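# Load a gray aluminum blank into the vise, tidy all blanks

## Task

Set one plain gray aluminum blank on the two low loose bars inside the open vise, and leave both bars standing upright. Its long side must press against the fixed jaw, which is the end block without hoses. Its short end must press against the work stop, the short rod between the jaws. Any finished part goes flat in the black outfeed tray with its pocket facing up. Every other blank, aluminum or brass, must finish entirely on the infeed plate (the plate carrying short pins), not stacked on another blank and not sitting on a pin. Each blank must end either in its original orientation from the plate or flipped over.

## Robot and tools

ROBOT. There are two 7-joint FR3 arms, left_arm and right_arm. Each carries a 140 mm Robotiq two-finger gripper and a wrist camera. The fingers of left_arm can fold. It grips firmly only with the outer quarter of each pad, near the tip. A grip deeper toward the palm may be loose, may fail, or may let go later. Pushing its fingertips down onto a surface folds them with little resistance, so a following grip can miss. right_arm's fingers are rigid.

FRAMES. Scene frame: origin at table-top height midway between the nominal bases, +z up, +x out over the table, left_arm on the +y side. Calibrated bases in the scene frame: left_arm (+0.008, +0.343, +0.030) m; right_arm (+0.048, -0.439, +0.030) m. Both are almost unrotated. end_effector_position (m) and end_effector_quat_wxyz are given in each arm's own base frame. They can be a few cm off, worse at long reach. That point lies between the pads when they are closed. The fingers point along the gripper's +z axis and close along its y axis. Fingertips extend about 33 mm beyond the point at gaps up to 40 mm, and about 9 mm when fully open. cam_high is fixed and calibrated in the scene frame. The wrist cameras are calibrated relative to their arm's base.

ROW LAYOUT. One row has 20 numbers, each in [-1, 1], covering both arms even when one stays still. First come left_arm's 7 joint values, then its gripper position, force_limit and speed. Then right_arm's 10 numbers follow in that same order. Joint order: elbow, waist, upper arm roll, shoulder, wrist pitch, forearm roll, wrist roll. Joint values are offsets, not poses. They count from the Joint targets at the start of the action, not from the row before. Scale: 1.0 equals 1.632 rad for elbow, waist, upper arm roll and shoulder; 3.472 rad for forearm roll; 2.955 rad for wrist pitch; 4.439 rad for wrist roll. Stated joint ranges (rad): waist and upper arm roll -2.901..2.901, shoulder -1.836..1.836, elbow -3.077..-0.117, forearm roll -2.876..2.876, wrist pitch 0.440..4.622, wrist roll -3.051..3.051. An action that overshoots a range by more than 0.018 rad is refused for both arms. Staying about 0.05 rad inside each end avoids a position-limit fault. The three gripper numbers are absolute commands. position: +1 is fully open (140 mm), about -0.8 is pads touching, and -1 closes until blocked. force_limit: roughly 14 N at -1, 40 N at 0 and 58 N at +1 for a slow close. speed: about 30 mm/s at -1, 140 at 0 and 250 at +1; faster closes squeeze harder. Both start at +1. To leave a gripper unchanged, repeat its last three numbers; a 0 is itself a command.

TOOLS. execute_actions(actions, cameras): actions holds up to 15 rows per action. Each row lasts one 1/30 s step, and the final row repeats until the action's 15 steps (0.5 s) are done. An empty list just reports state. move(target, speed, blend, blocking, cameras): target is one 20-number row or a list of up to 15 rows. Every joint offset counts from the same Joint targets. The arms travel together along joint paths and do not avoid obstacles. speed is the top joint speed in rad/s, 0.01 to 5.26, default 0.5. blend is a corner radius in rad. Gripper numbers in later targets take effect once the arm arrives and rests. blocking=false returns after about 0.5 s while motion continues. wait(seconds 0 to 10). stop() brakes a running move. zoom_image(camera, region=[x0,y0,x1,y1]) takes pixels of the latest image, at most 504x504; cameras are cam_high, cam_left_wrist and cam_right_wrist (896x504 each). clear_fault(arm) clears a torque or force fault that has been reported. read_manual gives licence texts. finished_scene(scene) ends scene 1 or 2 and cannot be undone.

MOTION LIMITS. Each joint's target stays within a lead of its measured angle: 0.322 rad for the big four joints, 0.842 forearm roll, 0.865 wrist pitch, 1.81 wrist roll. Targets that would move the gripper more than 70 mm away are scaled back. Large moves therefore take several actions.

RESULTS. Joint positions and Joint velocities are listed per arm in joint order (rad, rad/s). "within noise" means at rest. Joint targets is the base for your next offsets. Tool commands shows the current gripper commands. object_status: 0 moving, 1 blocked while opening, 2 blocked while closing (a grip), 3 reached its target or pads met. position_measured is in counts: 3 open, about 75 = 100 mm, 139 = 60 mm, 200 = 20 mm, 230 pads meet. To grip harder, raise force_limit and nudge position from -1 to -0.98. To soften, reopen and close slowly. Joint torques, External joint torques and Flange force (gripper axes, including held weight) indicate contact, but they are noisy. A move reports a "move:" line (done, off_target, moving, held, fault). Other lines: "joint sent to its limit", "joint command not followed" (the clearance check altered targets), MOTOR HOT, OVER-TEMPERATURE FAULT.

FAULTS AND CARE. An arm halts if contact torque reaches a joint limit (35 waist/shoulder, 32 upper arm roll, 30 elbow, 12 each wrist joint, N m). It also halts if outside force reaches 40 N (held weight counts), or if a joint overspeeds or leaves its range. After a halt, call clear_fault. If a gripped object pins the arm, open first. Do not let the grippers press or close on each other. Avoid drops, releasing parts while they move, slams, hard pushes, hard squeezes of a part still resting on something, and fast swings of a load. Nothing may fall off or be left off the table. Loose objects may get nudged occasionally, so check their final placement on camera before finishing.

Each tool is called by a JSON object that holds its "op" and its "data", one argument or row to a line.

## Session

{"op": "execute_actions", "data": {
  "actions": []
}}

{"op": "zoom_image", "data": {
  "camera": "cam_high",
  "region": [330, 180, 600, 340]
}}

Scene clock: 0.00 s.
left_arm: end_effector_position=(+0.2746, -0.1132, +0.3643) position_measured=3 object_status=3 end_effector_quat_wxyz=(+0.076, +0.784, -0.513, -0.341) | right_arm: end_effector_position=(+0.4580, +0.4983, +0.1243) position_measured=3 object_status=3 end_effector_quat_wxyz=(-0.143, +0.984, -0.098, +0.047)
Joint names: [elbow, waist, upper arm roll, shoulder, wrist pitch, forearm roll, wrist roll]
Joint positions: left_arm=[-1.879 -0.387 0.01 -0.113 1.052 -0.013 -0.793] | right_arm=[-2.044 0.792 0.011 0.291 2.612 0.198 -0.727]
Joint velocities: within noise
Joint torques (N m): no reading
External joint torques (N m): no reading
Flange force (N): no reading
Joint targets: left_arm=[-1.879 -0.387 0.010 -0.113 1.052 -0.013 -0.793] | right_arm=[-2.044 0.792 0.011 0.291 2.612 0.198 -0.727]
Tool commands: left_gripper/position=+1.0 left_gripper/force_limit=+1.0 left_gripper/speed=+1.0 right_gripper/position=+1.0 right_gripper/force_limit=+1.0 right_gripper/speed=+1.0
camera_calibration:
cam_left_wrist: T_world_to_cam=[[-0.751797, -0.462321, 0.470171, -0.0102289], [-0.0192211, 0.728096, 0.685205, -0.153851], [-0.659115, 0.506098, -0.556267, 0.583852], [0, 0, 0, 1]] pos_world=[0.374178, -0.188197, 0.435007]
cam_right_wrist: T_world_to_cam=[[-0.162411, -0.941069, -0.296668, 0.589702], [-0.960744, 0.0822802, 0.264956, 0.370162], [-0.224932, 0.328054, -0.917489, 0.189139], [0, 0, 0, 1]] pos_world=[0.493949, 0.462445, 0.250402]

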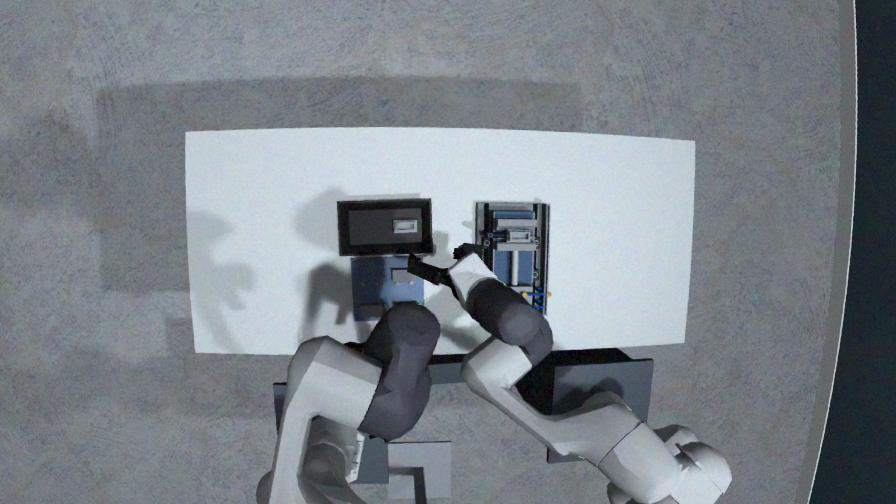

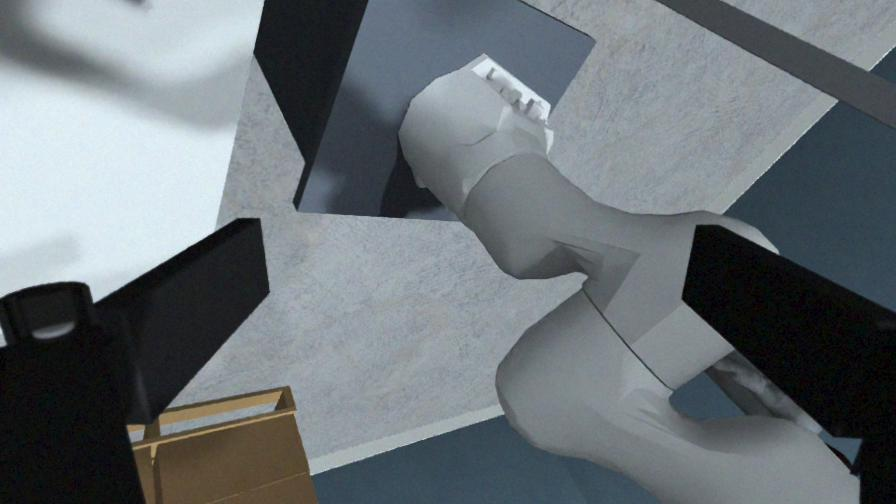

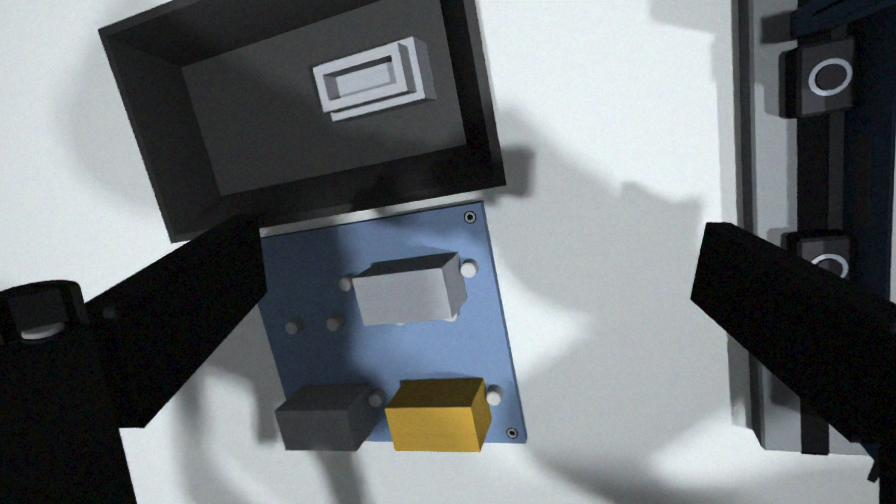

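Scaled by 1.867 from the camera's 896x504 image, which has a finer 1280x720 frame.

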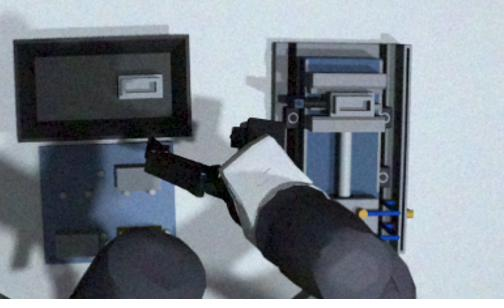

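{"op": "zoom_image", "data": {
  "camera": "cam_right_wrist",
  "region": [230, 190, 540, 470]
}}

Scaled by 1.626 from the camera's 896x504 image, which has a finer 1280x720 frame.

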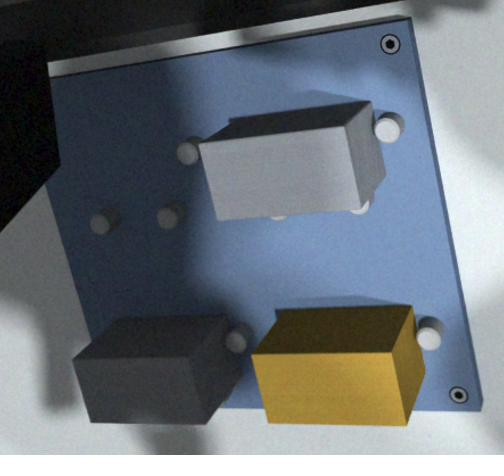

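{"op": "move", "data": {
  "target": [
    [0,0,0,0,0,0,0,-0.203,-1,0,0.34661,0.09945,-0.00674,0.19344,-0.17834,-0.05703,0.37313,-0.203,-1,0]
  ],
  "speed": [1.2],
  "cameras": ["cam_right_wrist"]
}}

Scene clock: 66.10 s.
left_arm: end_effector_position=(+0.2746, -0.1132, +0.3643) position_measured=154 object_status=3 end_effector_quat_wxyz=(+0.076, +0.784, -0.513, -0.341) | right_arm: end_effector_position=(+0.4414, +0.5536, +0.1214) position_measured=154 object_status=3 end_effector_quat_wxyz=(-0.102, +0.955, -0.278, +0.000)
Joint names: [elbow, waist, upper arm roll, shoulder, wrist pitch, forearm roll, wrist roll]
Joint positions: left_arm=[-1.879 -0.387 0.01 -0.113 1.052 -0.013 -0.793] | right_arm=[-1.791 0.864 0.009 0.432 2.408 0.115 -0.211]
Joint velocities: left_arm=[within noise] | right_arm=[0 -0.001 0 0 0.001 0.002 -0.006]
Joint torques (N m): left_arm=[22.56 0.49 0.51 -26.32 0.33 0.82 -0.05] | right_arm=[24.67 -0.67 1.19 -45.49 3.21 0.97 -0.21]
External joint torques (N m): left_arm=[0.1 0.53 0.69 0.19 0.05 0.09 -0.09] | right_arm=[0.8 -0.57 0.8 0.28 0.18 0.39 -0.19]
Flange force (N): left_arm=[-0.3 -1.2 -0.7] | right_arm=[1.7 -3.6 1.0]
Joint targets: left_arm=[-1.879 -0.387 0.010 -0.113 1.052 -0.013 -0.793] | right_arm=[-1.793 0.863 0.008 0.431 2.412 0.118 -0.216]
move: held (right_arm; a check stopped the path); limits=held; right_arm: the wrist roll is farthest, 1.140 rad from its target
joint command not followed: on one or more control steps a check withheld the commanded joint targets of the right arm, and it was not sent them on those steps.
cause: the commanded joint targets, or the way to them, would bring a part of the robot too close to another arm (a part of this arm just beyond the forearm roll and a part of the left arm just beyond the wrist roll).
camera_calibration:
cam_right_wrist: T_world_to_cam=[[-0.516019, -0.832226, -0.202791, 0.722524], [-0.822668, 0.41555, 0.38799, 0.0900928], [-0.238625, 0.36704, -0.899077, 0.146764], [0, 0, 0, 1]] pos_world=[0.481975, 0.509997, 0.243519]
Images, in order (width x height): cam_right_wrist 896x504.

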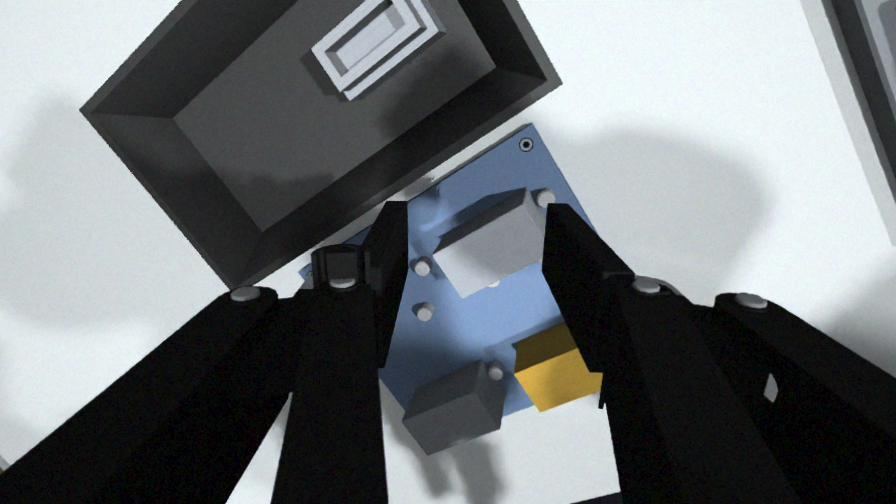

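{"op": "move", "data": {
  "target": [
    [-0.25797,0.48223,-0.00613,-0.29841,0.21929,0.00374,0,-0.203,-1,0,0,0,0,0,0,0,0,-0.203,-1,0],
    [-0.25797,0.48223,-0.00613,-0.29841,0.21929,0.00374,0,-0.203,-1,0,0.19281,0.05594,-0.0049,0.10765,-0.11065,-0.03399,0.25801,-0.203,-1,0]
  ],
  "speed": [1.2, 1.2],
  "blend": [0.2, 0],
  "cameras": ["cam_right_wrist"]
}}

{"op": "zoom_image", "data": {
  "camera": "cam_right_wrist",
  "region": [350, 90, 620, 350]
}}

Scene clock: 77.50 s.
left_arm: end_effector_position=(+0.3399, +0.1424, +0.3535) position_measured=154 object_status=3 end_effector_quat_wxyz=(+0.003, +0.982, -0.188, +0.000) | right_arm: end_effector_position=(+0.4112, +0.5812, +0.1107) position_measured=154 object_status=3 end_effector_quat_wxyz=(-0.002, +0.717, -0.697, -0.002)
Joint names: [elbow, waist, upper arm roll, shoulder, wrist pitch, forearm roll, wrist roll]
Joint positions: left_arm=[-2.3 0.399 0.001 -0.598 1.698 -0.003 -0.793] | right_arm=[-1.48 0.953 0.001 0.605 2.09 0.002 0.924]
Joint velocities: left_arm=[within noise] | right_arm=[0 0.001 0.001 0 -0.001 0 0.006]
Joint torques (N m): left_arm=[24.49 0.96 0.1 -12.27 2.92 1.08 -0.07] | right_arm=[25.78 -0.18 1.07 -49.36 2.22 0.32 0.15]
External joint torques (N m): left_arm=[-0.07 1.03 0.72 -0.52 0.31 0.31 -0.07] | right_arm=[1.61 -0.24 0.5 1.19 -0.28 -0.35 0.15]
Flange force (N): left_arm=[-2.4 -0.3 1.1] | right_arm=[-11.2 -8.3 -0.6]
Joint targets: left_arm=[-2.301 0.400 0.000 -0.600 1.701 0.000 -0.793] | right_arm=[-1.479 0.954 0.000 0.607 2.085 0.000 0.930]
move: done
camera_calibration:
cam_right_wrist: T_world_to_cam=[[-0.998917, -0.0458511, -0.00796737, 0.447666], [-0.0457254, 0.935123, 0.351361, -0.559497], [-0.00865982, 0.351345, -0.936206, 0.0385424], [0, 0, 0, 1]] pos_world=[0.421932, 0.530183, 0.236236]
Images, in order (width x height): cam_right_wrist 896x504.

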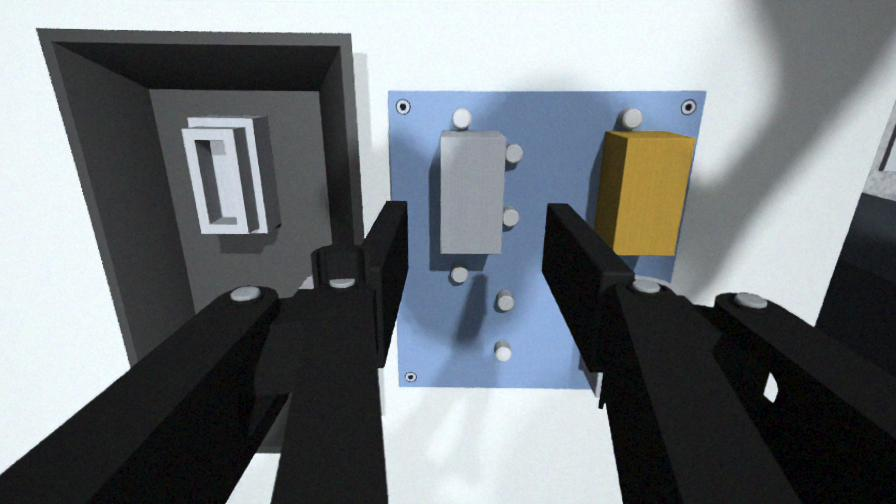

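Scaled by 1.867 from the camera's 896x504 image, which has a finer 1280x720 frame.

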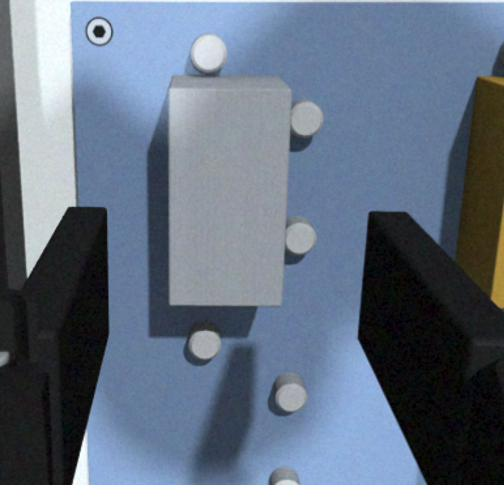

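{"op": "move", "data": {
  "target": [
    [0,0,0,0,0,0,0,-0.203,-1,0,-0.018661,0.002733,0,0.065205,0.046656,0,-0.0018,-0.203,-1,0],
    [0,0,0,0,0,0,0,-0.203,-1,0,-0.018661,0.002733,0,0.065205,0.046656,0,-0.0018,-1,-1,-1]
  ],
  "speed": [0.2, 0.2],
  "cameras": ["cam_right_wrist"]
}}

Scene clock: 101.37 s.
left_arm: end_effector_position=(+0.3399, +0.1424, +0.3535) position_measured=154 object_status=3 end_effector_quat_wxyz=(+0.003, +0.982, -0.188, +0.000) | right_arm: end_effector_position=(+0.4089, +0.5821, +0.0315) position_measured=183 object_status=2 end_effector_quat_wxyz=(+0.002, +0.718, -0.696, -0.001)
Joint names: [elbow, waist, upper arm roll, shoulder, wrist pitch, forearm roll, wrist roll]
Joint positions: left_arm=[-2.3 0.399 0.001 -0.598 1.698 -0.003 -0.793] | right_arm=[-1.509 0.957 0.001 0.714 2.219 0.002 0.925]
Joint velocities: within noise
Joint torques (N m): left_arm=[24.7 0.87 0.16 -12.23 2.88 1.07 -0.04] | right_arm=[24.67 0.25 1.44 -51.49 2.6 0.32 -0.21]
External joint torques (N m): left_arm=[0.1 0.91 0.76 -0.43 0.26 0.3 -0.04] | right_arm=[1.38 0.17 0.79 0.73 0.11 -0.29 -0.21]
Flange force (N): left_arm=[-2.0 -0.8 0.5] | right_arm=[-7.9 -5.9 1.0]
Joint targets: left_arm=[-2.301 0.400 0.000 -0.600 1.701 0.000 -0.793] | right_arm=[-1.509 0.958 0.000 0.713 2.223 0.000 0.922]
move: done
camera_calibration:
cam_right_wrist: T_world_to_cam=[[-0.998799, -0.0488786, -0.00351875, 0.44645], [-0.0470888, 0.937382, 0.345106, -0.533217], [-0.0135699, 0.344857, -0.938557, -0.0301188], [0, 0, 0, 1]] pos_world=[0.420396, 0.532036, 0.157319]
Images, in order (width x height): cam_right_wrist 896x504.

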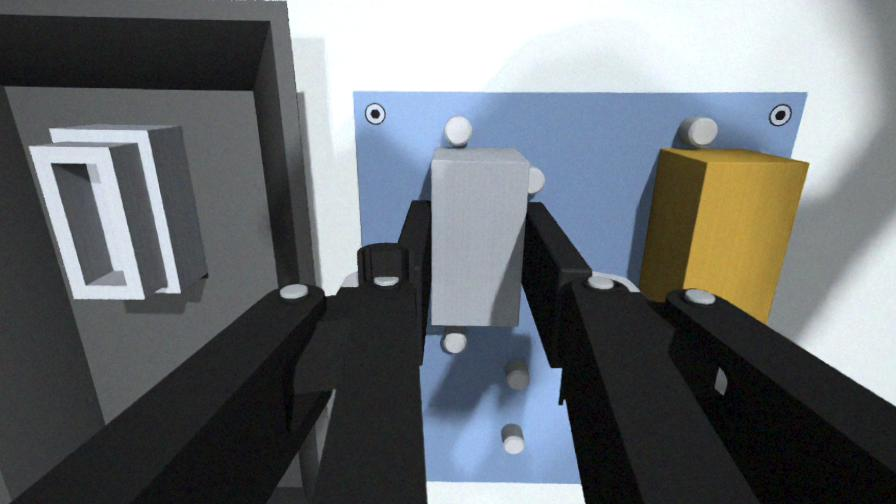

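{"op": "move", "data": {
  "target": [
    [0,0,0,0,0,0,0,-0.203,-1,0,0.068123,0,0,-0.093879,-0.08981,0,0,-1,-1,-1],
    [0.729571,-0.664203,0,0.789204,0.032935,0,0.02005,-0.203,-1,0,-0.460735,-0.617647,0,-0.509975,-0.027533,0,-0.225726,-1,-1,-1]
  ],
  "speed": [0.35, 0.8],
  "blend": [0.05, 0]
}}

{"op": "zoom_image", "data": {
  "camera": "cam_left_wrist",
  "region": [250, 50, 750, 400]
}}

Scene clock: 129.27 s.
left_arm: end_effector_position=(+0.5748, -0.4719, +0.1983) position_measured=154 object_status=3 end_effector_quat_wxyz=(+0.002, +0.715, -0.699, -0.002) | right_arm: end_effector_position=(+0.4973, -0.0249, +0.1981) position_measured=183 object_status=2 end_effector_quat_wxyz=(+0.002, +0.715, -0.699, -0.004)
Joint names: [elbow, waist, upper arm roll, shoulder, wrist pitch, forearm roll, wrist roll]
Joint positions: left_arm=[-1.111 -0.685 -0.002 0.69 1.795 -0.003 -0.707] | right_arm=[-2.261 -0.048 -0.002 -0.116 2.136 0.002 -0.075]
Joint velocities: left_arm=[within noise] | right_arm=[0.001 0 0.002 -0.002 0 0 -0.006]
Joint torques (N m): left_arm=[25.2 0.32 1.09 -52.69 2.93 0.94 0.09] | right_arm=[25.83 -0.73 0.83 -28.71 2.91 0.44 -0.39]
External joint torques (N m): left_arm=[0.54 0.8 0.81 -0.07 0.34 0.2 0.09] | right_arm=[1.94 -0.6 1.06 -0.91 0.34 -0.19 -0.39]
Flange force (N): left_arm=[1.1 -3.2 -0.5] | right_arm=[0.4 -3.6 -3.0]
Joint targets: left_arm=[-1.110 -0.684 0.000 0.688 1.798 0.000 -0.704] | right_arm=[-2.261 -0.050 0.000 -0.119 2.142 0.000 -0.081]
move: done
camera_calibration:
cam_left_wrist: T_world_to_cam=[[-0.999745, -0.0212574, 0.00759602, 0.570132], [-0.017427, 0.94068, 0.338847, 0.394833], [-0.0143484, 0.338628, -0.940811, 0.497498], [0, 0, 0, 1]] pos_world=[0.584005, -0.527759, 0.329933]
cam_right_wrist: T_world_to_cam=[[-0.99916, -0.0409828, 0.000655242, 0.505151], [-0.038182, 0.936453, 0.348709, -0.0227176], [-0.0149047, 0.348391, -0.937231, 0.33731], [0, 0, 0, 1]] pos_world=[0.508886, -0.0755392, 0.323728]

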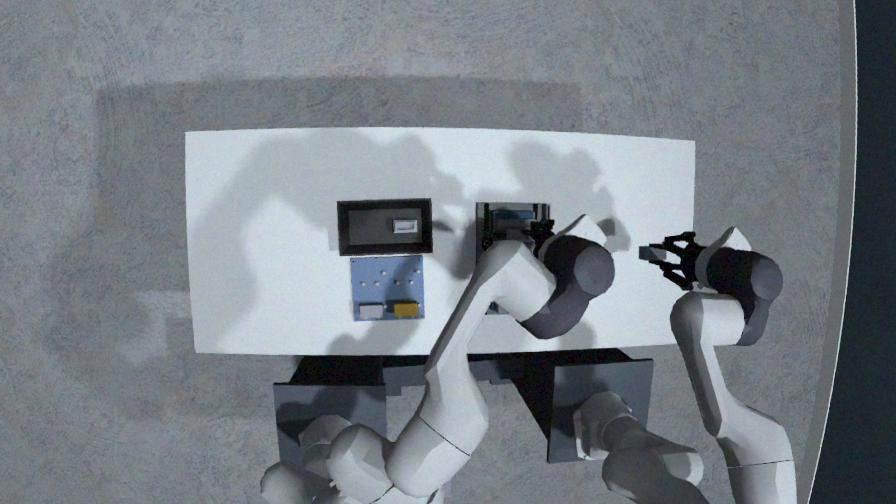

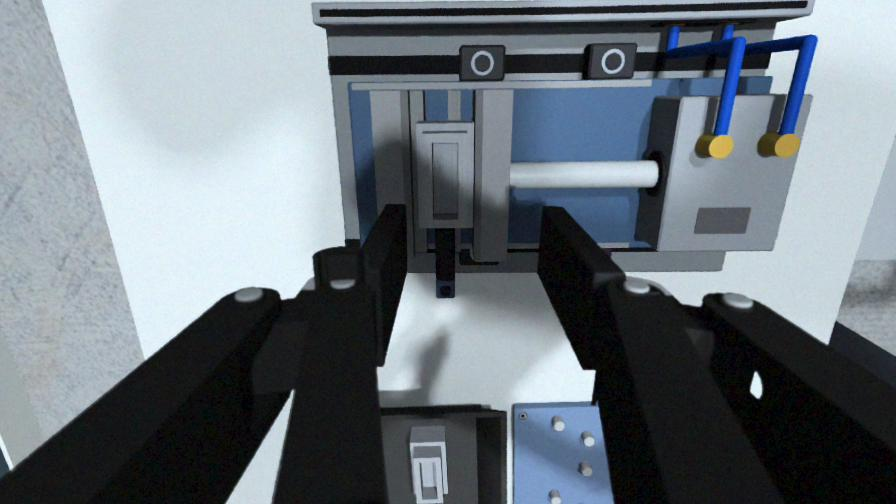

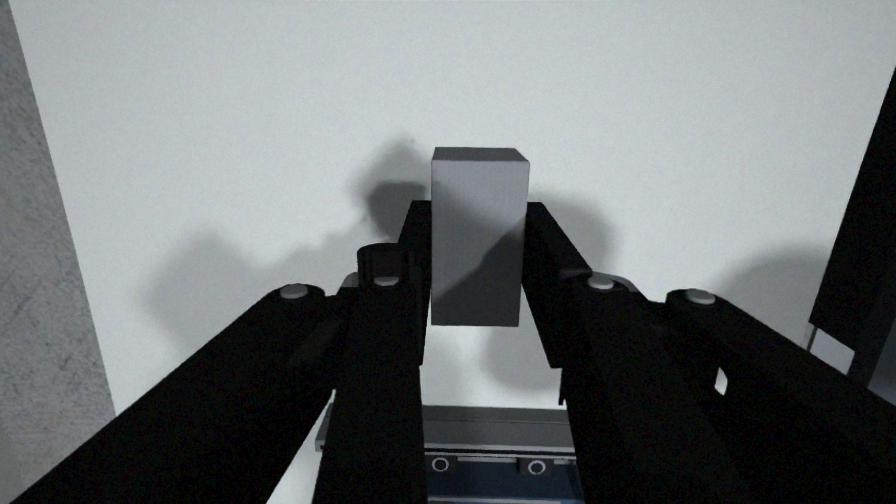

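Scaled by 1.008 from the camera's 896x504 image, which has a finer 1280x720 frame.

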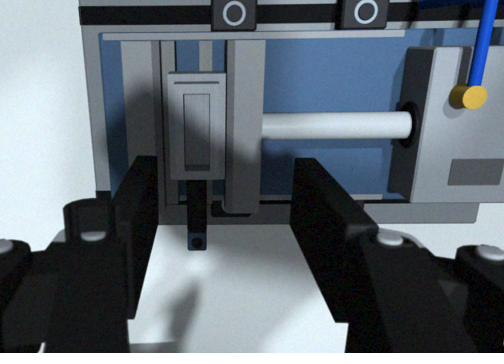

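{"op": "zoom_image", "data": {
  "camera": "cam_left_wrist",
  "region": [360, 80, 530, 300]
}}

Scaled by 2.291 from the camera's 896x504 image, which has a finer 1280x720 frame.

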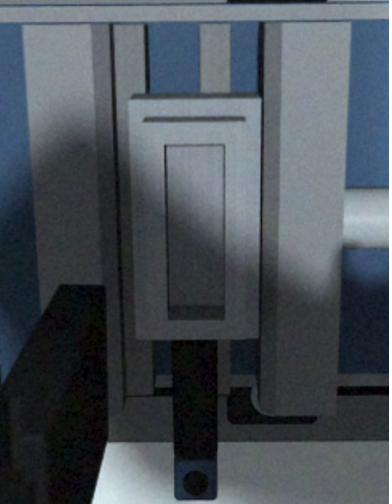

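{"op": "move", "data": {
  "target": [
    [-0.024248,-0.000927,0,0.044034,0.037711,0,-0.001239,-0.203,-1,0,0,0,0,0,0,0,0,-1,-1,-1]
  ],
  "speed": [0.2],
  "cameras": ["cam_left_wrist"]
}}

{"op": "zoom_image", "data": {
  "camera": "cam_left_wrist",
  "region": [360, 60, 560, 320]
}}

Scene clock: 166.27 s.
left_arm: end_effector_position=(+0.5825, -0.4782, +0.1358) position_measured=154 object_status=3 end_effector_quat_wxyz=(+0.002, +0.715, -0.699, -0.002) | right_arm: end_effector_position=(+0.4973, -0.0248, +0.1981) position_measured=183 object_status=2 end_effector_quat_wxyz=(+0.002, +0.716, -0.698, -0.004)
Joint names: [elbow, waist, upper arm roll, shoulder, wrist pitch, forearm roll, wrist roll]
Joint positions: left_arm=[-1.15 -0.685 -0.002 0.761 1.906 -0.003 -0.707] | right_arm=[-2.261 -0.048 -0.002 -0.116 2.137 0.002 -0.077]
Joint velocities: left_arm=[0.001 -0.001 0 0 0.005 0.002 -0.002] | right_arm=[within noise]
Joint torques (N m): left_arm=[24.83 0.28 1.14 -54.12 2.97 0.93 -0.14] | right_arm=[25.94 -0.73 0.74 -28.72 2.86 0.46 -0.17]
External joint torques (N m): left_arm=[0.12 0.49 0.66 0.1 0.37 0.2 -0.14] | right_arm=[2.24 -0.63 0.94 -1.17 0.32 -0.17 -0.18]
Flange force (N): left_arm=[-0.3 -0.5 0.7] | right_arm=[0.2 -3.8 -3.8]
Joint targets: left_arm=[-1.149 -0.685 0.000 0.760 1.909 0.000 -0.709] | right_arm=[-2.261 -0.050 0.000 -0.119 2.142 0.000 -0.081]
move: done
camera_calibration:
cam_left_wrist: T_world_to_cam=[[-0.999746, -0.0213425, 0.00725318, 0.578217], [-0.0176277, 0.940785, 0.338545, 0.422294], [-0.0140491, 0.338331, -0.940922, 0.44073], [0, 0, 0, 1]] pos_world=[0.591706, -0.53406, 0.267533]
Images, in order (width x height): cam_left_wrist 896x504.

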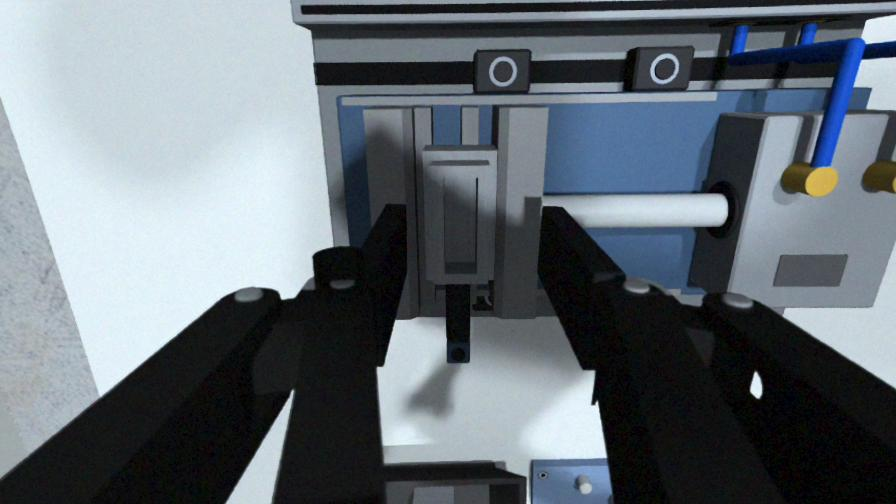

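Scaled by 1.938 from the camera's 896x504 image, which has a finer 1280x720 frame.

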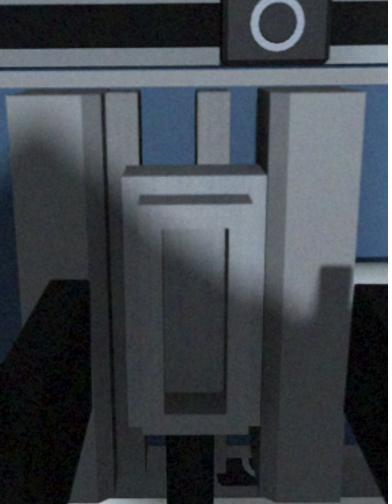

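{"op": "move", "data": {
  "target": [
    [-0.017876,-0.000349,0,0.01393,0.017565,0,-0.00014,-0.203,-1,0,0,0,0,0,0,0,0,-1,-1,-1],
    [-0.017876,-0.000349,0,0.01393,0.017565,0,-0.00014,-1,-1,-1,0,0,0,0,0,0,0,-1,-1,-1]
  ],
  "speed": [0.08, 0.08],
  "cameras": ["cam_left_wrist"]
}}

{"op": "zoom_image", "data": {
  "camera": "cam_left_wrist",
  "region": [300, 60, 620, 400]
}}

Scene clock: 186.20 s.
left_arm: end_effector_position=(+0.5849, -0.4795, +0.1115) position_measured=194 object_status=2 end_effector_quat_wxyz=(+0.002, +0.715, -0.699, +0.001) | right_arm: end_effector_position=(+0.4973, -0.0248, +0.1980) position_measured=183 object_status=2 end_effector_quat_wxyz=(+0.002, +0.716, -0.698, -0.004)
Joint names: [elbow, waist, upper arm roll, shoulder, wrist pitch, forearm roll, wrist roll]
Joint positions: left_arm=[-1.178 -0.685 -0.001 0.782 1.961 -0.003 -0.707] | right_arm=[-2.261 -0.048 -0.002 -0.116 2.137 0.002 -0.077]
Joint velocities: within noise
Joint torques (N m): left_arm=[24.54 -0.35 0.71 -54.61 2.57 0.83 -0.19] | right_arm=[26 -0.67 0.71 -28.59 2.83 0.46 -0.23]
External joint torques (N m): left_arm=[-0.14 -0.07 0.26 0.02 -0.06 0.11 -0.19] | right_arm=[2.12 -0.6 0.88 -0.77 0.27 -0.17 -0.24]
Flange force (N): left_arm=[-0.3 0.8 0.1] | right_arm=[0.4 -4.6 -3.3]
Joint targets: left_arm=[-1.178 -0.686 0.000 0.782 1.961 0.000 -0.710] | right_arm=[-2.261 -0.050 0.000 -0.119 2.142 0.000 -0.081]
move: done
camera_calibration:
cam_left_wrist: T_world_to_cam=[[-0.999753, -0.0221406, 0.00184089, 0.580987], [-0.0202424, 0.941915, 0.33524, 0.434111], [-0.00915637, 0.33512, -0.942131, 0.413991], [0, 0, 0, 1]] pos_world=[0.593421, -0.534769, 0.243432]
Images, in order (width x height): cam_left_wrist 896x504.

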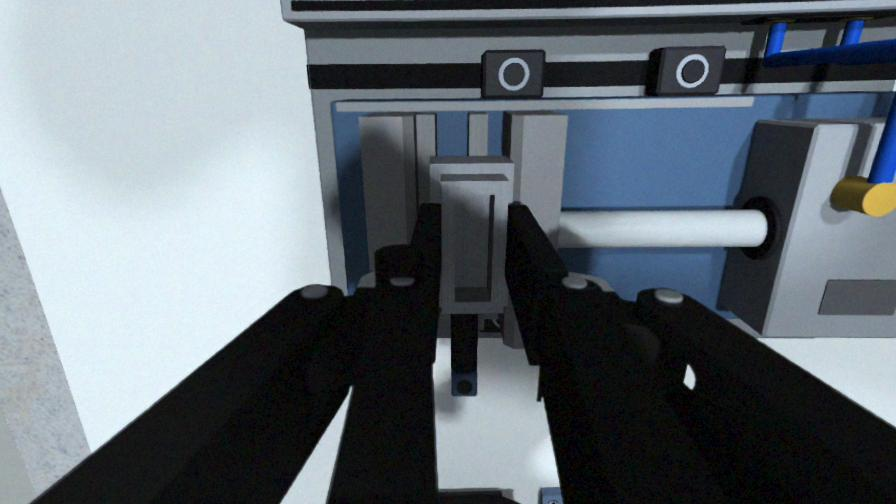

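Scaled by 1.482 from the camera's 896x504 image, which has a finer 1280x720 frame.

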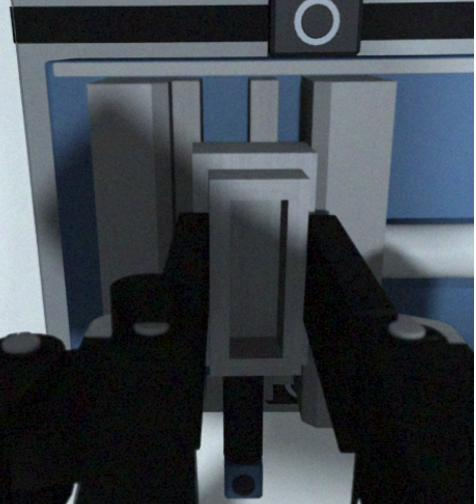

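{"op": "move", "data": {
  "target": [
    [0.017062,-0.001143,0,-0.009816,-0.014844,0,-0.00042,-1,-1,-1,0,0,0,0,0,0,0,-1,-1,-1],
    [0.086237,-0.001143,0,-0.02246,-0.060031,0,-0.00042,-1,-1,-1,0,0,0,0,0,0,0,-1,-1,-1],
    [-0.471322,0.318371,0,-0.336168,0.074643,0,0.115702,-1,-1,-1,0,0,0,0,0,0,0,-1,-1,-1]
  ],
  "speed": [0.06, 0.25, 0.6],
  "blend": [0.01, 0.06, 0],
  "cameras": ["cam_high", "cam_left_wrist"]
}}

{"op": "zoom_image", "data": {
  "camera": "cam_high",
  "region": [450, 180, 580, 350]
}}

Scene clock: 218.07 s.
left_arm: end_effector_position=(+0.5934, -0.0994, +0.1477) position_measured=194 object_status=2 end_effector_quat_wxyz=(+0.003, +0.720, -0.694, -0.002) | right_arm: end_effector_position=(+0.4973, -0.0248, +0.1980) position_measured=183 object_status=2 end_effector_quat_wxyz=(+0.002, +0.716, -0.698, -0.004)
Joint names: [elbow, waist, upper arm roll, shoulder, wrist pitch, forearm roll, wrist roll]
Joint positions: left_arm=[-1.948 -0.166 0.001 0.237 2.178 -0.003 -0.202] | right_arm=[-2.261 -0.048 -0.002 -0.117 2.137 0.002 -0.077]
Joint velocities: left_arm=[-0.001 0.002 -0.002 -0.001 0 -0.001 0.005] | right_arm=[within noise]
Joint torques (N m): left_arm=[23.79 0.44 0.43 -40.39 3.03 0.72 0.1] | right_arm=[26.08 -0.68 0.72 -28.58 2.83 0.47 -0.2]
External joint torques (N m): left_arm=[0.29 0.61 0.36 -1.03 0.46 0.11 0.1] | right_arm=[2.31 -0.62 0.87 -0.91 0.28 -0.16 -0.2]
Flange force (N): left_arm=[-1.5 2.0 -0.5] | right_arm=[0.4 -4.8 -3.7]
Joint targets: left_arm=[-1.948 -0.166 0.000 0.234 2.182 0.000 -0.196] | right_arm=[-2.261 -0.050 0.000 -0.119 2.142 0.000 -0.081]
move: done
camera_calibration:
cam_left_wrist: T_world_to_cam=[[-0.999274, -0.0372374, 0.00808129, 0.595075], [-0.0323161, 0.940574, 0.338048, 0.0708509], [-0.0201891, 0.337542, -0.941094, 0.32738], [0, 0, 0, 1]] pos_world=[0.603542, -0.154986, 0.279336]
Images, in order (width x height): cam_high 896x504, cam_left_wrist 896x504.

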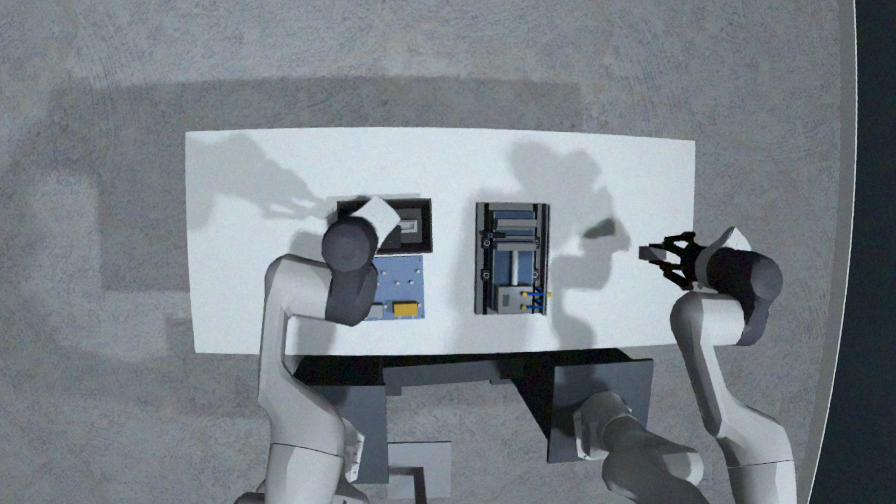

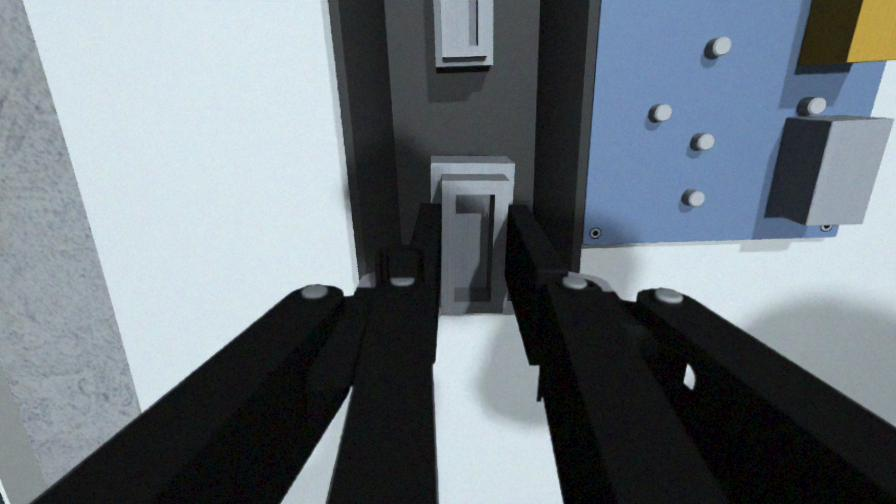

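Scaled by 2.965 from the camera's 896x504 image, which has a finer 1280x720 frame.

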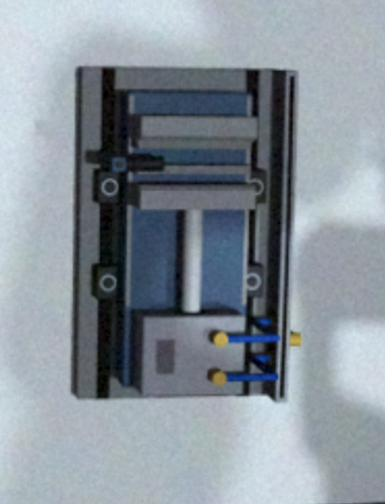

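{"op": "move", "data": {
  "target": [
    [-0.040917,0,0,0.091404,0.073079,0,0,-1,-1,-1,0.222125,0.33392,0,0.178677,-0.023996,0,0.125131,-1,-1,-1]
  ],
  "speed": [0.4]
}}

{"op": "zoom_image", "data": {
  "camera": "cam_right_wrist",
  "region": [300, 60, 640, 340]
}}

Scene clock: 240.10 s.
left_arm: end_effector_position=(+0.5937, -0.0994, +0.0493) position_measured=194 object_status=2 end_effector_quat_wxyz=(+0.002, +0.720, -0.694, -0.001) | right_arm: end_effector_position=(+0.5270, +0.2862, +0.1987) position_measured=183 object_status=2 end_effector_quat_wxyz=(+0.000, +0.716, -0.698, -0.001)
Joint names: [elbow, waist, upper arm roll, shoulder, wrist pitch, forearm roll, wrist roll]
Joint positions: left_arm=[-2.015 -0.166 0.001 0.383 2.394 -0.003 -0.2] | right_arm=[-1.902 0.495 0.001 0.173 2.074 0.001 0.47]
Joint velocities: left_arm=[within noise] | right_arm=[0 0 0 -0.001 0 -0.001 0.006]
Joint torques (N m): left_arm=[21.92 0.45 0.61 -42.25 3 0.61 0.15] | right_arm=[26.85 -0.34 0.55 -38.04 2.37 0.47 0.03]
External joint torques (N m): left_arm=[0.66 0.64 0.43 -0.74 0.45 0.11 0.14] | right_arm=[2.63 -0.28 0.44 0.09 -0.15 -0.18 0.03]
Flange force (N): left_arm=[-1.2 -0.3 -0.6] | right_arm=[-5.1 -9.8 -4.1]
Joint targets: left_arm=[-2.015 -0.166 0.000 0.383 2.398 0.000 -0.196] | right_arm=[-1.898 0.495 0.000 0.172 2.071 0.000 0.475]
move: done
camera_calibration:
cam_left_wrist: T_world_to_cam=[[-0.999357, -0.0354466, 0.00542719, 0.59648], [-0.0315269, 0.940603, 0.338042, 0.103603], [-0.0170873, 0.337654, -0.941115, 0.233012], [0, 0, 0, 1]] pos_world=[0.603344, -0.154983, 0.181031]
cam_right_wrist: T_world_to_cam=[[-0.999022, -0.043697, -0.00678674, 0.549803], [-0.0433279, 0.936561, 0.347815, -0.310209], [-0.00884229, 0.347769, -0.937539, 0.22687], [0, 0, 0, 1]] pos_world=[0.53783, 0.235657, 0.324326]

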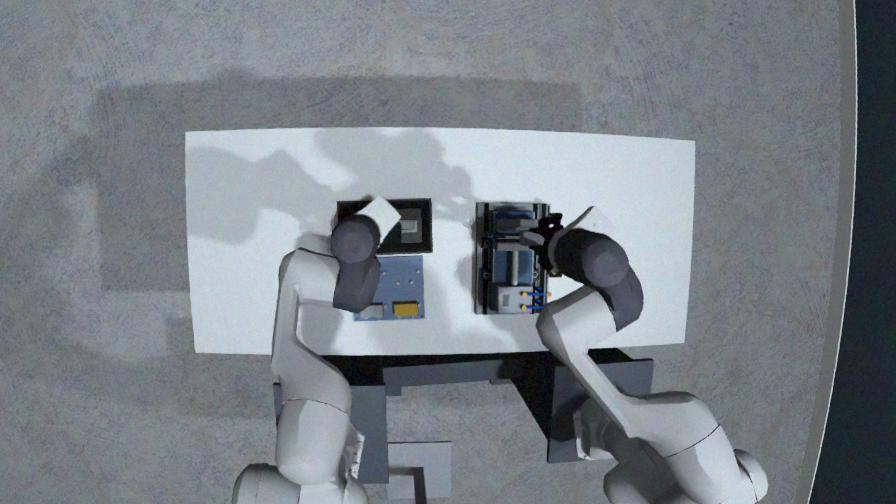

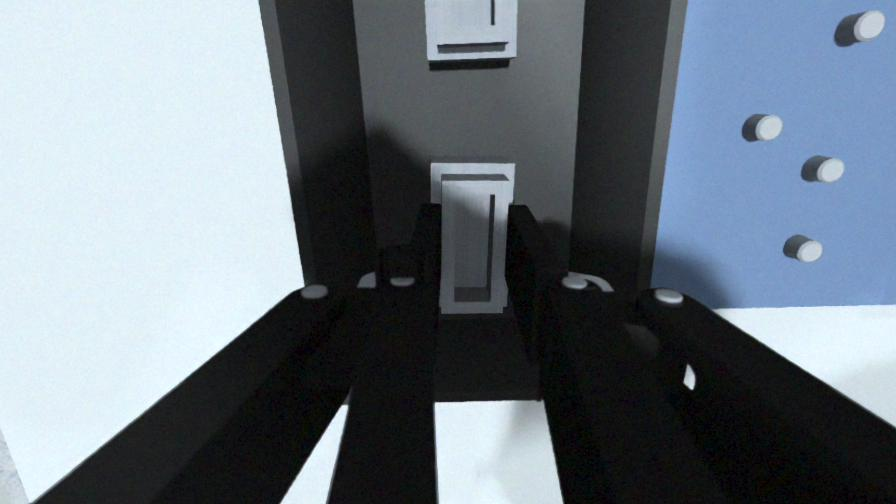

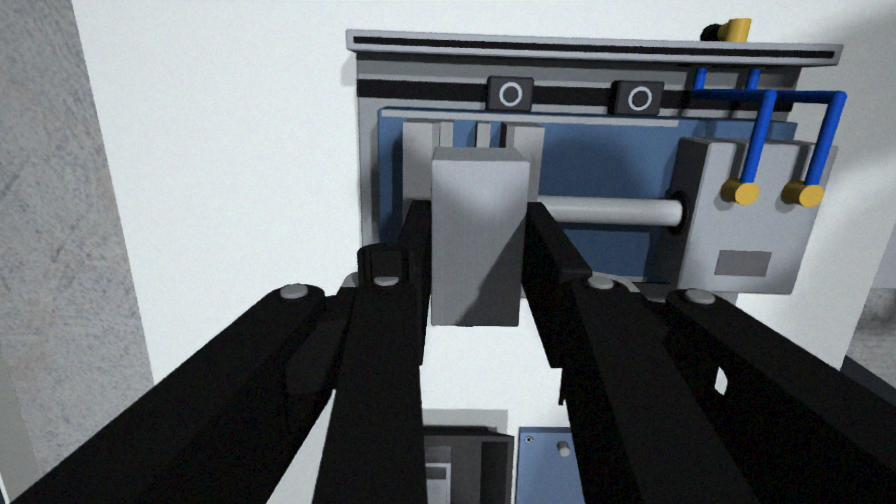

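Scaled by 1.482 from the camera's 896x504 image, which has a finer 1280x720 frame.

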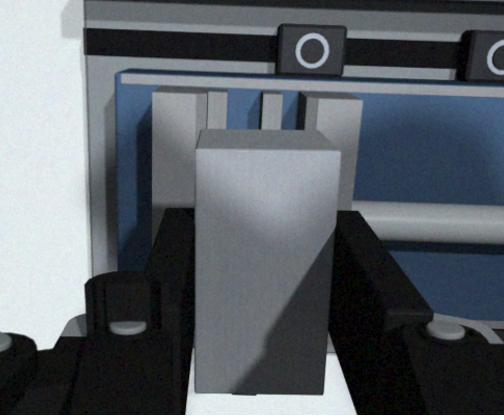

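{"op": "move", "data": {
  "target": [
    [-0.00067,0,0,0.005535,0.003425,0,0,-1,-1,-1,-0.043957,0.002585,0,0.034182,0.043155,0,0.002527,-1,-1,-1]
  ],
  "speed": [0.1],
  "cameras": ["cam_right_wrist"]
}}

{"op": "zoom_image", "data": {
  "camera": "cam_right_wrist",
  "region": [330, 60, 630, 360]
}}

Scene clock: 267.87 s.
left_arm: end_effector_position=(+0.5943, -0.0995, +0.0452) position_measured=194 object_status=2 end_effector_quat_wxyz=(+0.001, +0.720, -0.694, -0.001) | right_arm: end_effector_position=(+0.5239, +0.2861, +0.1438) position_measured=183 object_status=2 end_effector_quat_wxyz=(+0.003, +0.713, -0.701, -0.002)
Joint names: [elbow, waist, upper arm roll, shoulder, wrist pitch, forearm roll, wrist roll]
Joint positions: left_arm=[-2.016 -0.166 0.001 0.391 2.404 -0.003 -0.2] | right_arm=[-1.97 0.498 0.001 0.229 2.192 0.001 0.482]
Joint velocities: left_arm=[within noise] | right_arm=[0 0.001 -0.001 0 0.003 0.001 0.001]
Joint torques (N m): left_arm=[21.54 0.41 0.65 -41.92 3.03 0.61 0.09] | right_arm=[25.39 0.11 0.79 -39.49 2.89 0.44 0.08]
External joint torques (N m): left_arm=[0.15 0.53 0.39 0.05 0.44 0.1 0.09] | right_arm=[2.09 -0.02 0.47 -0.53 0.41 -0.16 0.08]
Flange force (N): left_arm=[-0.9 -0.3 1.0] | right_arm=[-3.4 -5.4 -1.9]
Joint targets: left_arm=[-2.016 -0.166 0.000 0.392 2.408 0.000 -0.196] | right_arm=[-1.970 0.500 0.000 0.228 2.198 0.000 0.486]
move: done
camera_calibration:
cam_right_wrist: T_world_to_cam=[[-0.999446, -0.0332694, -0.000229025, 0.542624], [-0.0313089, 0.938178, 0.344734, -0.297448], [-0.0112542, 0.34455, -0.938701, 0.177855], [0, 0, 0, 1]] pos_world=[0.535012, 0.235832, 0.269618]
Images, in order (width x height): cam_right_wrist 896x504.

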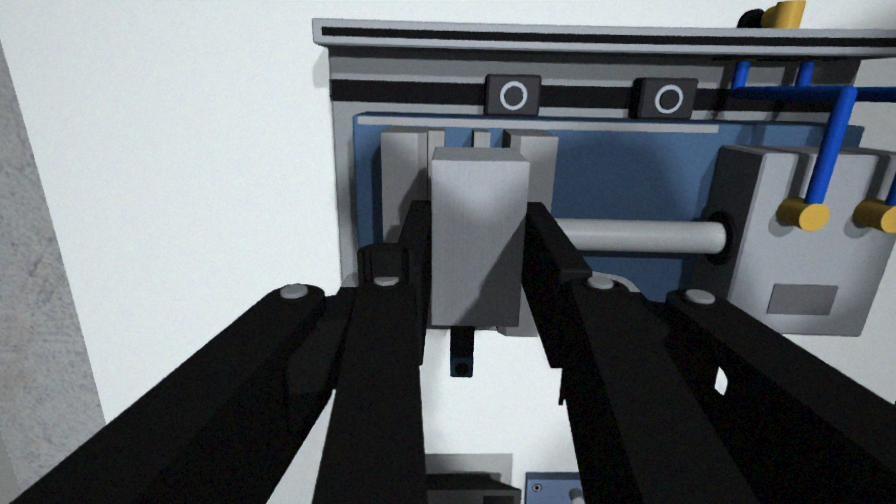

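Scaled by 1.680 from the camera's 896x504 image, which has a finer 1280x720 frame.

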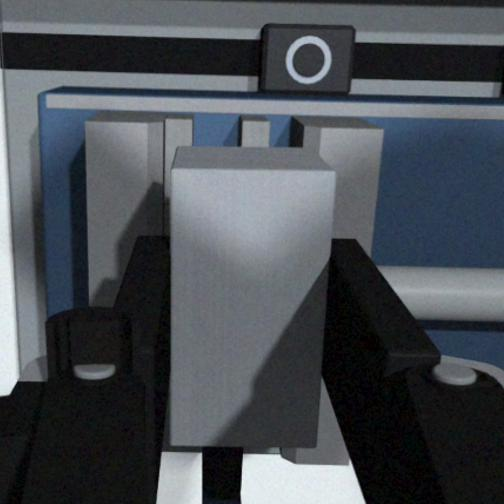

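{"op": "move", "data": {
  "target": [
    [-0.000536,0,0,0.004428,0.00274,0,0,-1,-1,-1,-0.014582,0,0,0.022298,0.020368,0,0,-1,-1,-1]
  ],
  "speed": [0.08],
  "cameras": ["cam_right_wrist"]
}}

Scene clock: 295.83 s.
left_arm: end_effector_position=(+0.5954, -0.0996, +0.0431) position_measured=195 object_status=2 end_effector_quat_wxyz=(+0.000, +0.720, -0.694, +0.001) | right_arm: end_effector_position=(+0.5241, +0.2862, +0.1169) position_measured=183 object_status=2 end_effector_quat_wxyz=(+0.003, +0.712, -0.702, -0.002)
Joint names: [elbow, waist, upper arm roll, shoulder, wrist pitch, forearm roll, wrist roll]
Joint positions: left_arm=[-2.016 -0.166 0.001 0.396 2.412 -0.003 -0.199] | right_arm=[-1.994 0.498 0.001 0.265 2.252 0.001 0.483]
Joint velocities: left_arm=[within noise] | right_arm=[0 -0.001 0 0.001 0.004 0 0]
Joint torques (N m): left_arm=[20.82 -0.37 -0.03 -40.11 3.1 0.58 0.07] | right_arm=[24.84 0.04 0.74 -39.98 2.8 0.4 0.12]
External joint torques (N m): left_arm=[-0.38 -0.17 -0.21 1.66 0.53 0.08 0.07] | right_arm=[1.95 0.16 0.61 -0.17 0.3 -0.18 0.11]
Flange force (N): left_arm=[0.5 -1.7 4.2] | right_arm=[-3.9 -5.8 -1.2]
Joint targets: left_arm=[-2.017 -0.166 0.000 0.399 2.416 0.000 -0.196] | right_arm=[-1.994 0.500 0.000 0.265 2.258 0.000 0.486]
move: done
camera_calibration:
cam_right_wrist: T_world_to_cam=[[-0.999467, -0.0326295, -0.000533611, 0.542759], [-0.0308123, 0.938167, 0.34481, -0.288545], [-0.0107503, 0.344642, -0.938673, 0.152274], [0, 0, 0, 1]] pos_world=[0.535216, 0.235933, 0.242718]
Images, in order (width x height): cam_right_wrist 896x504.

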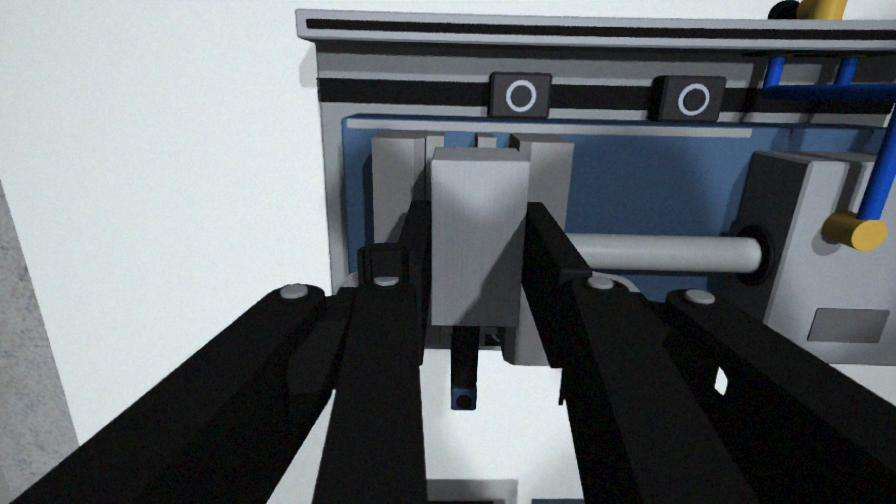

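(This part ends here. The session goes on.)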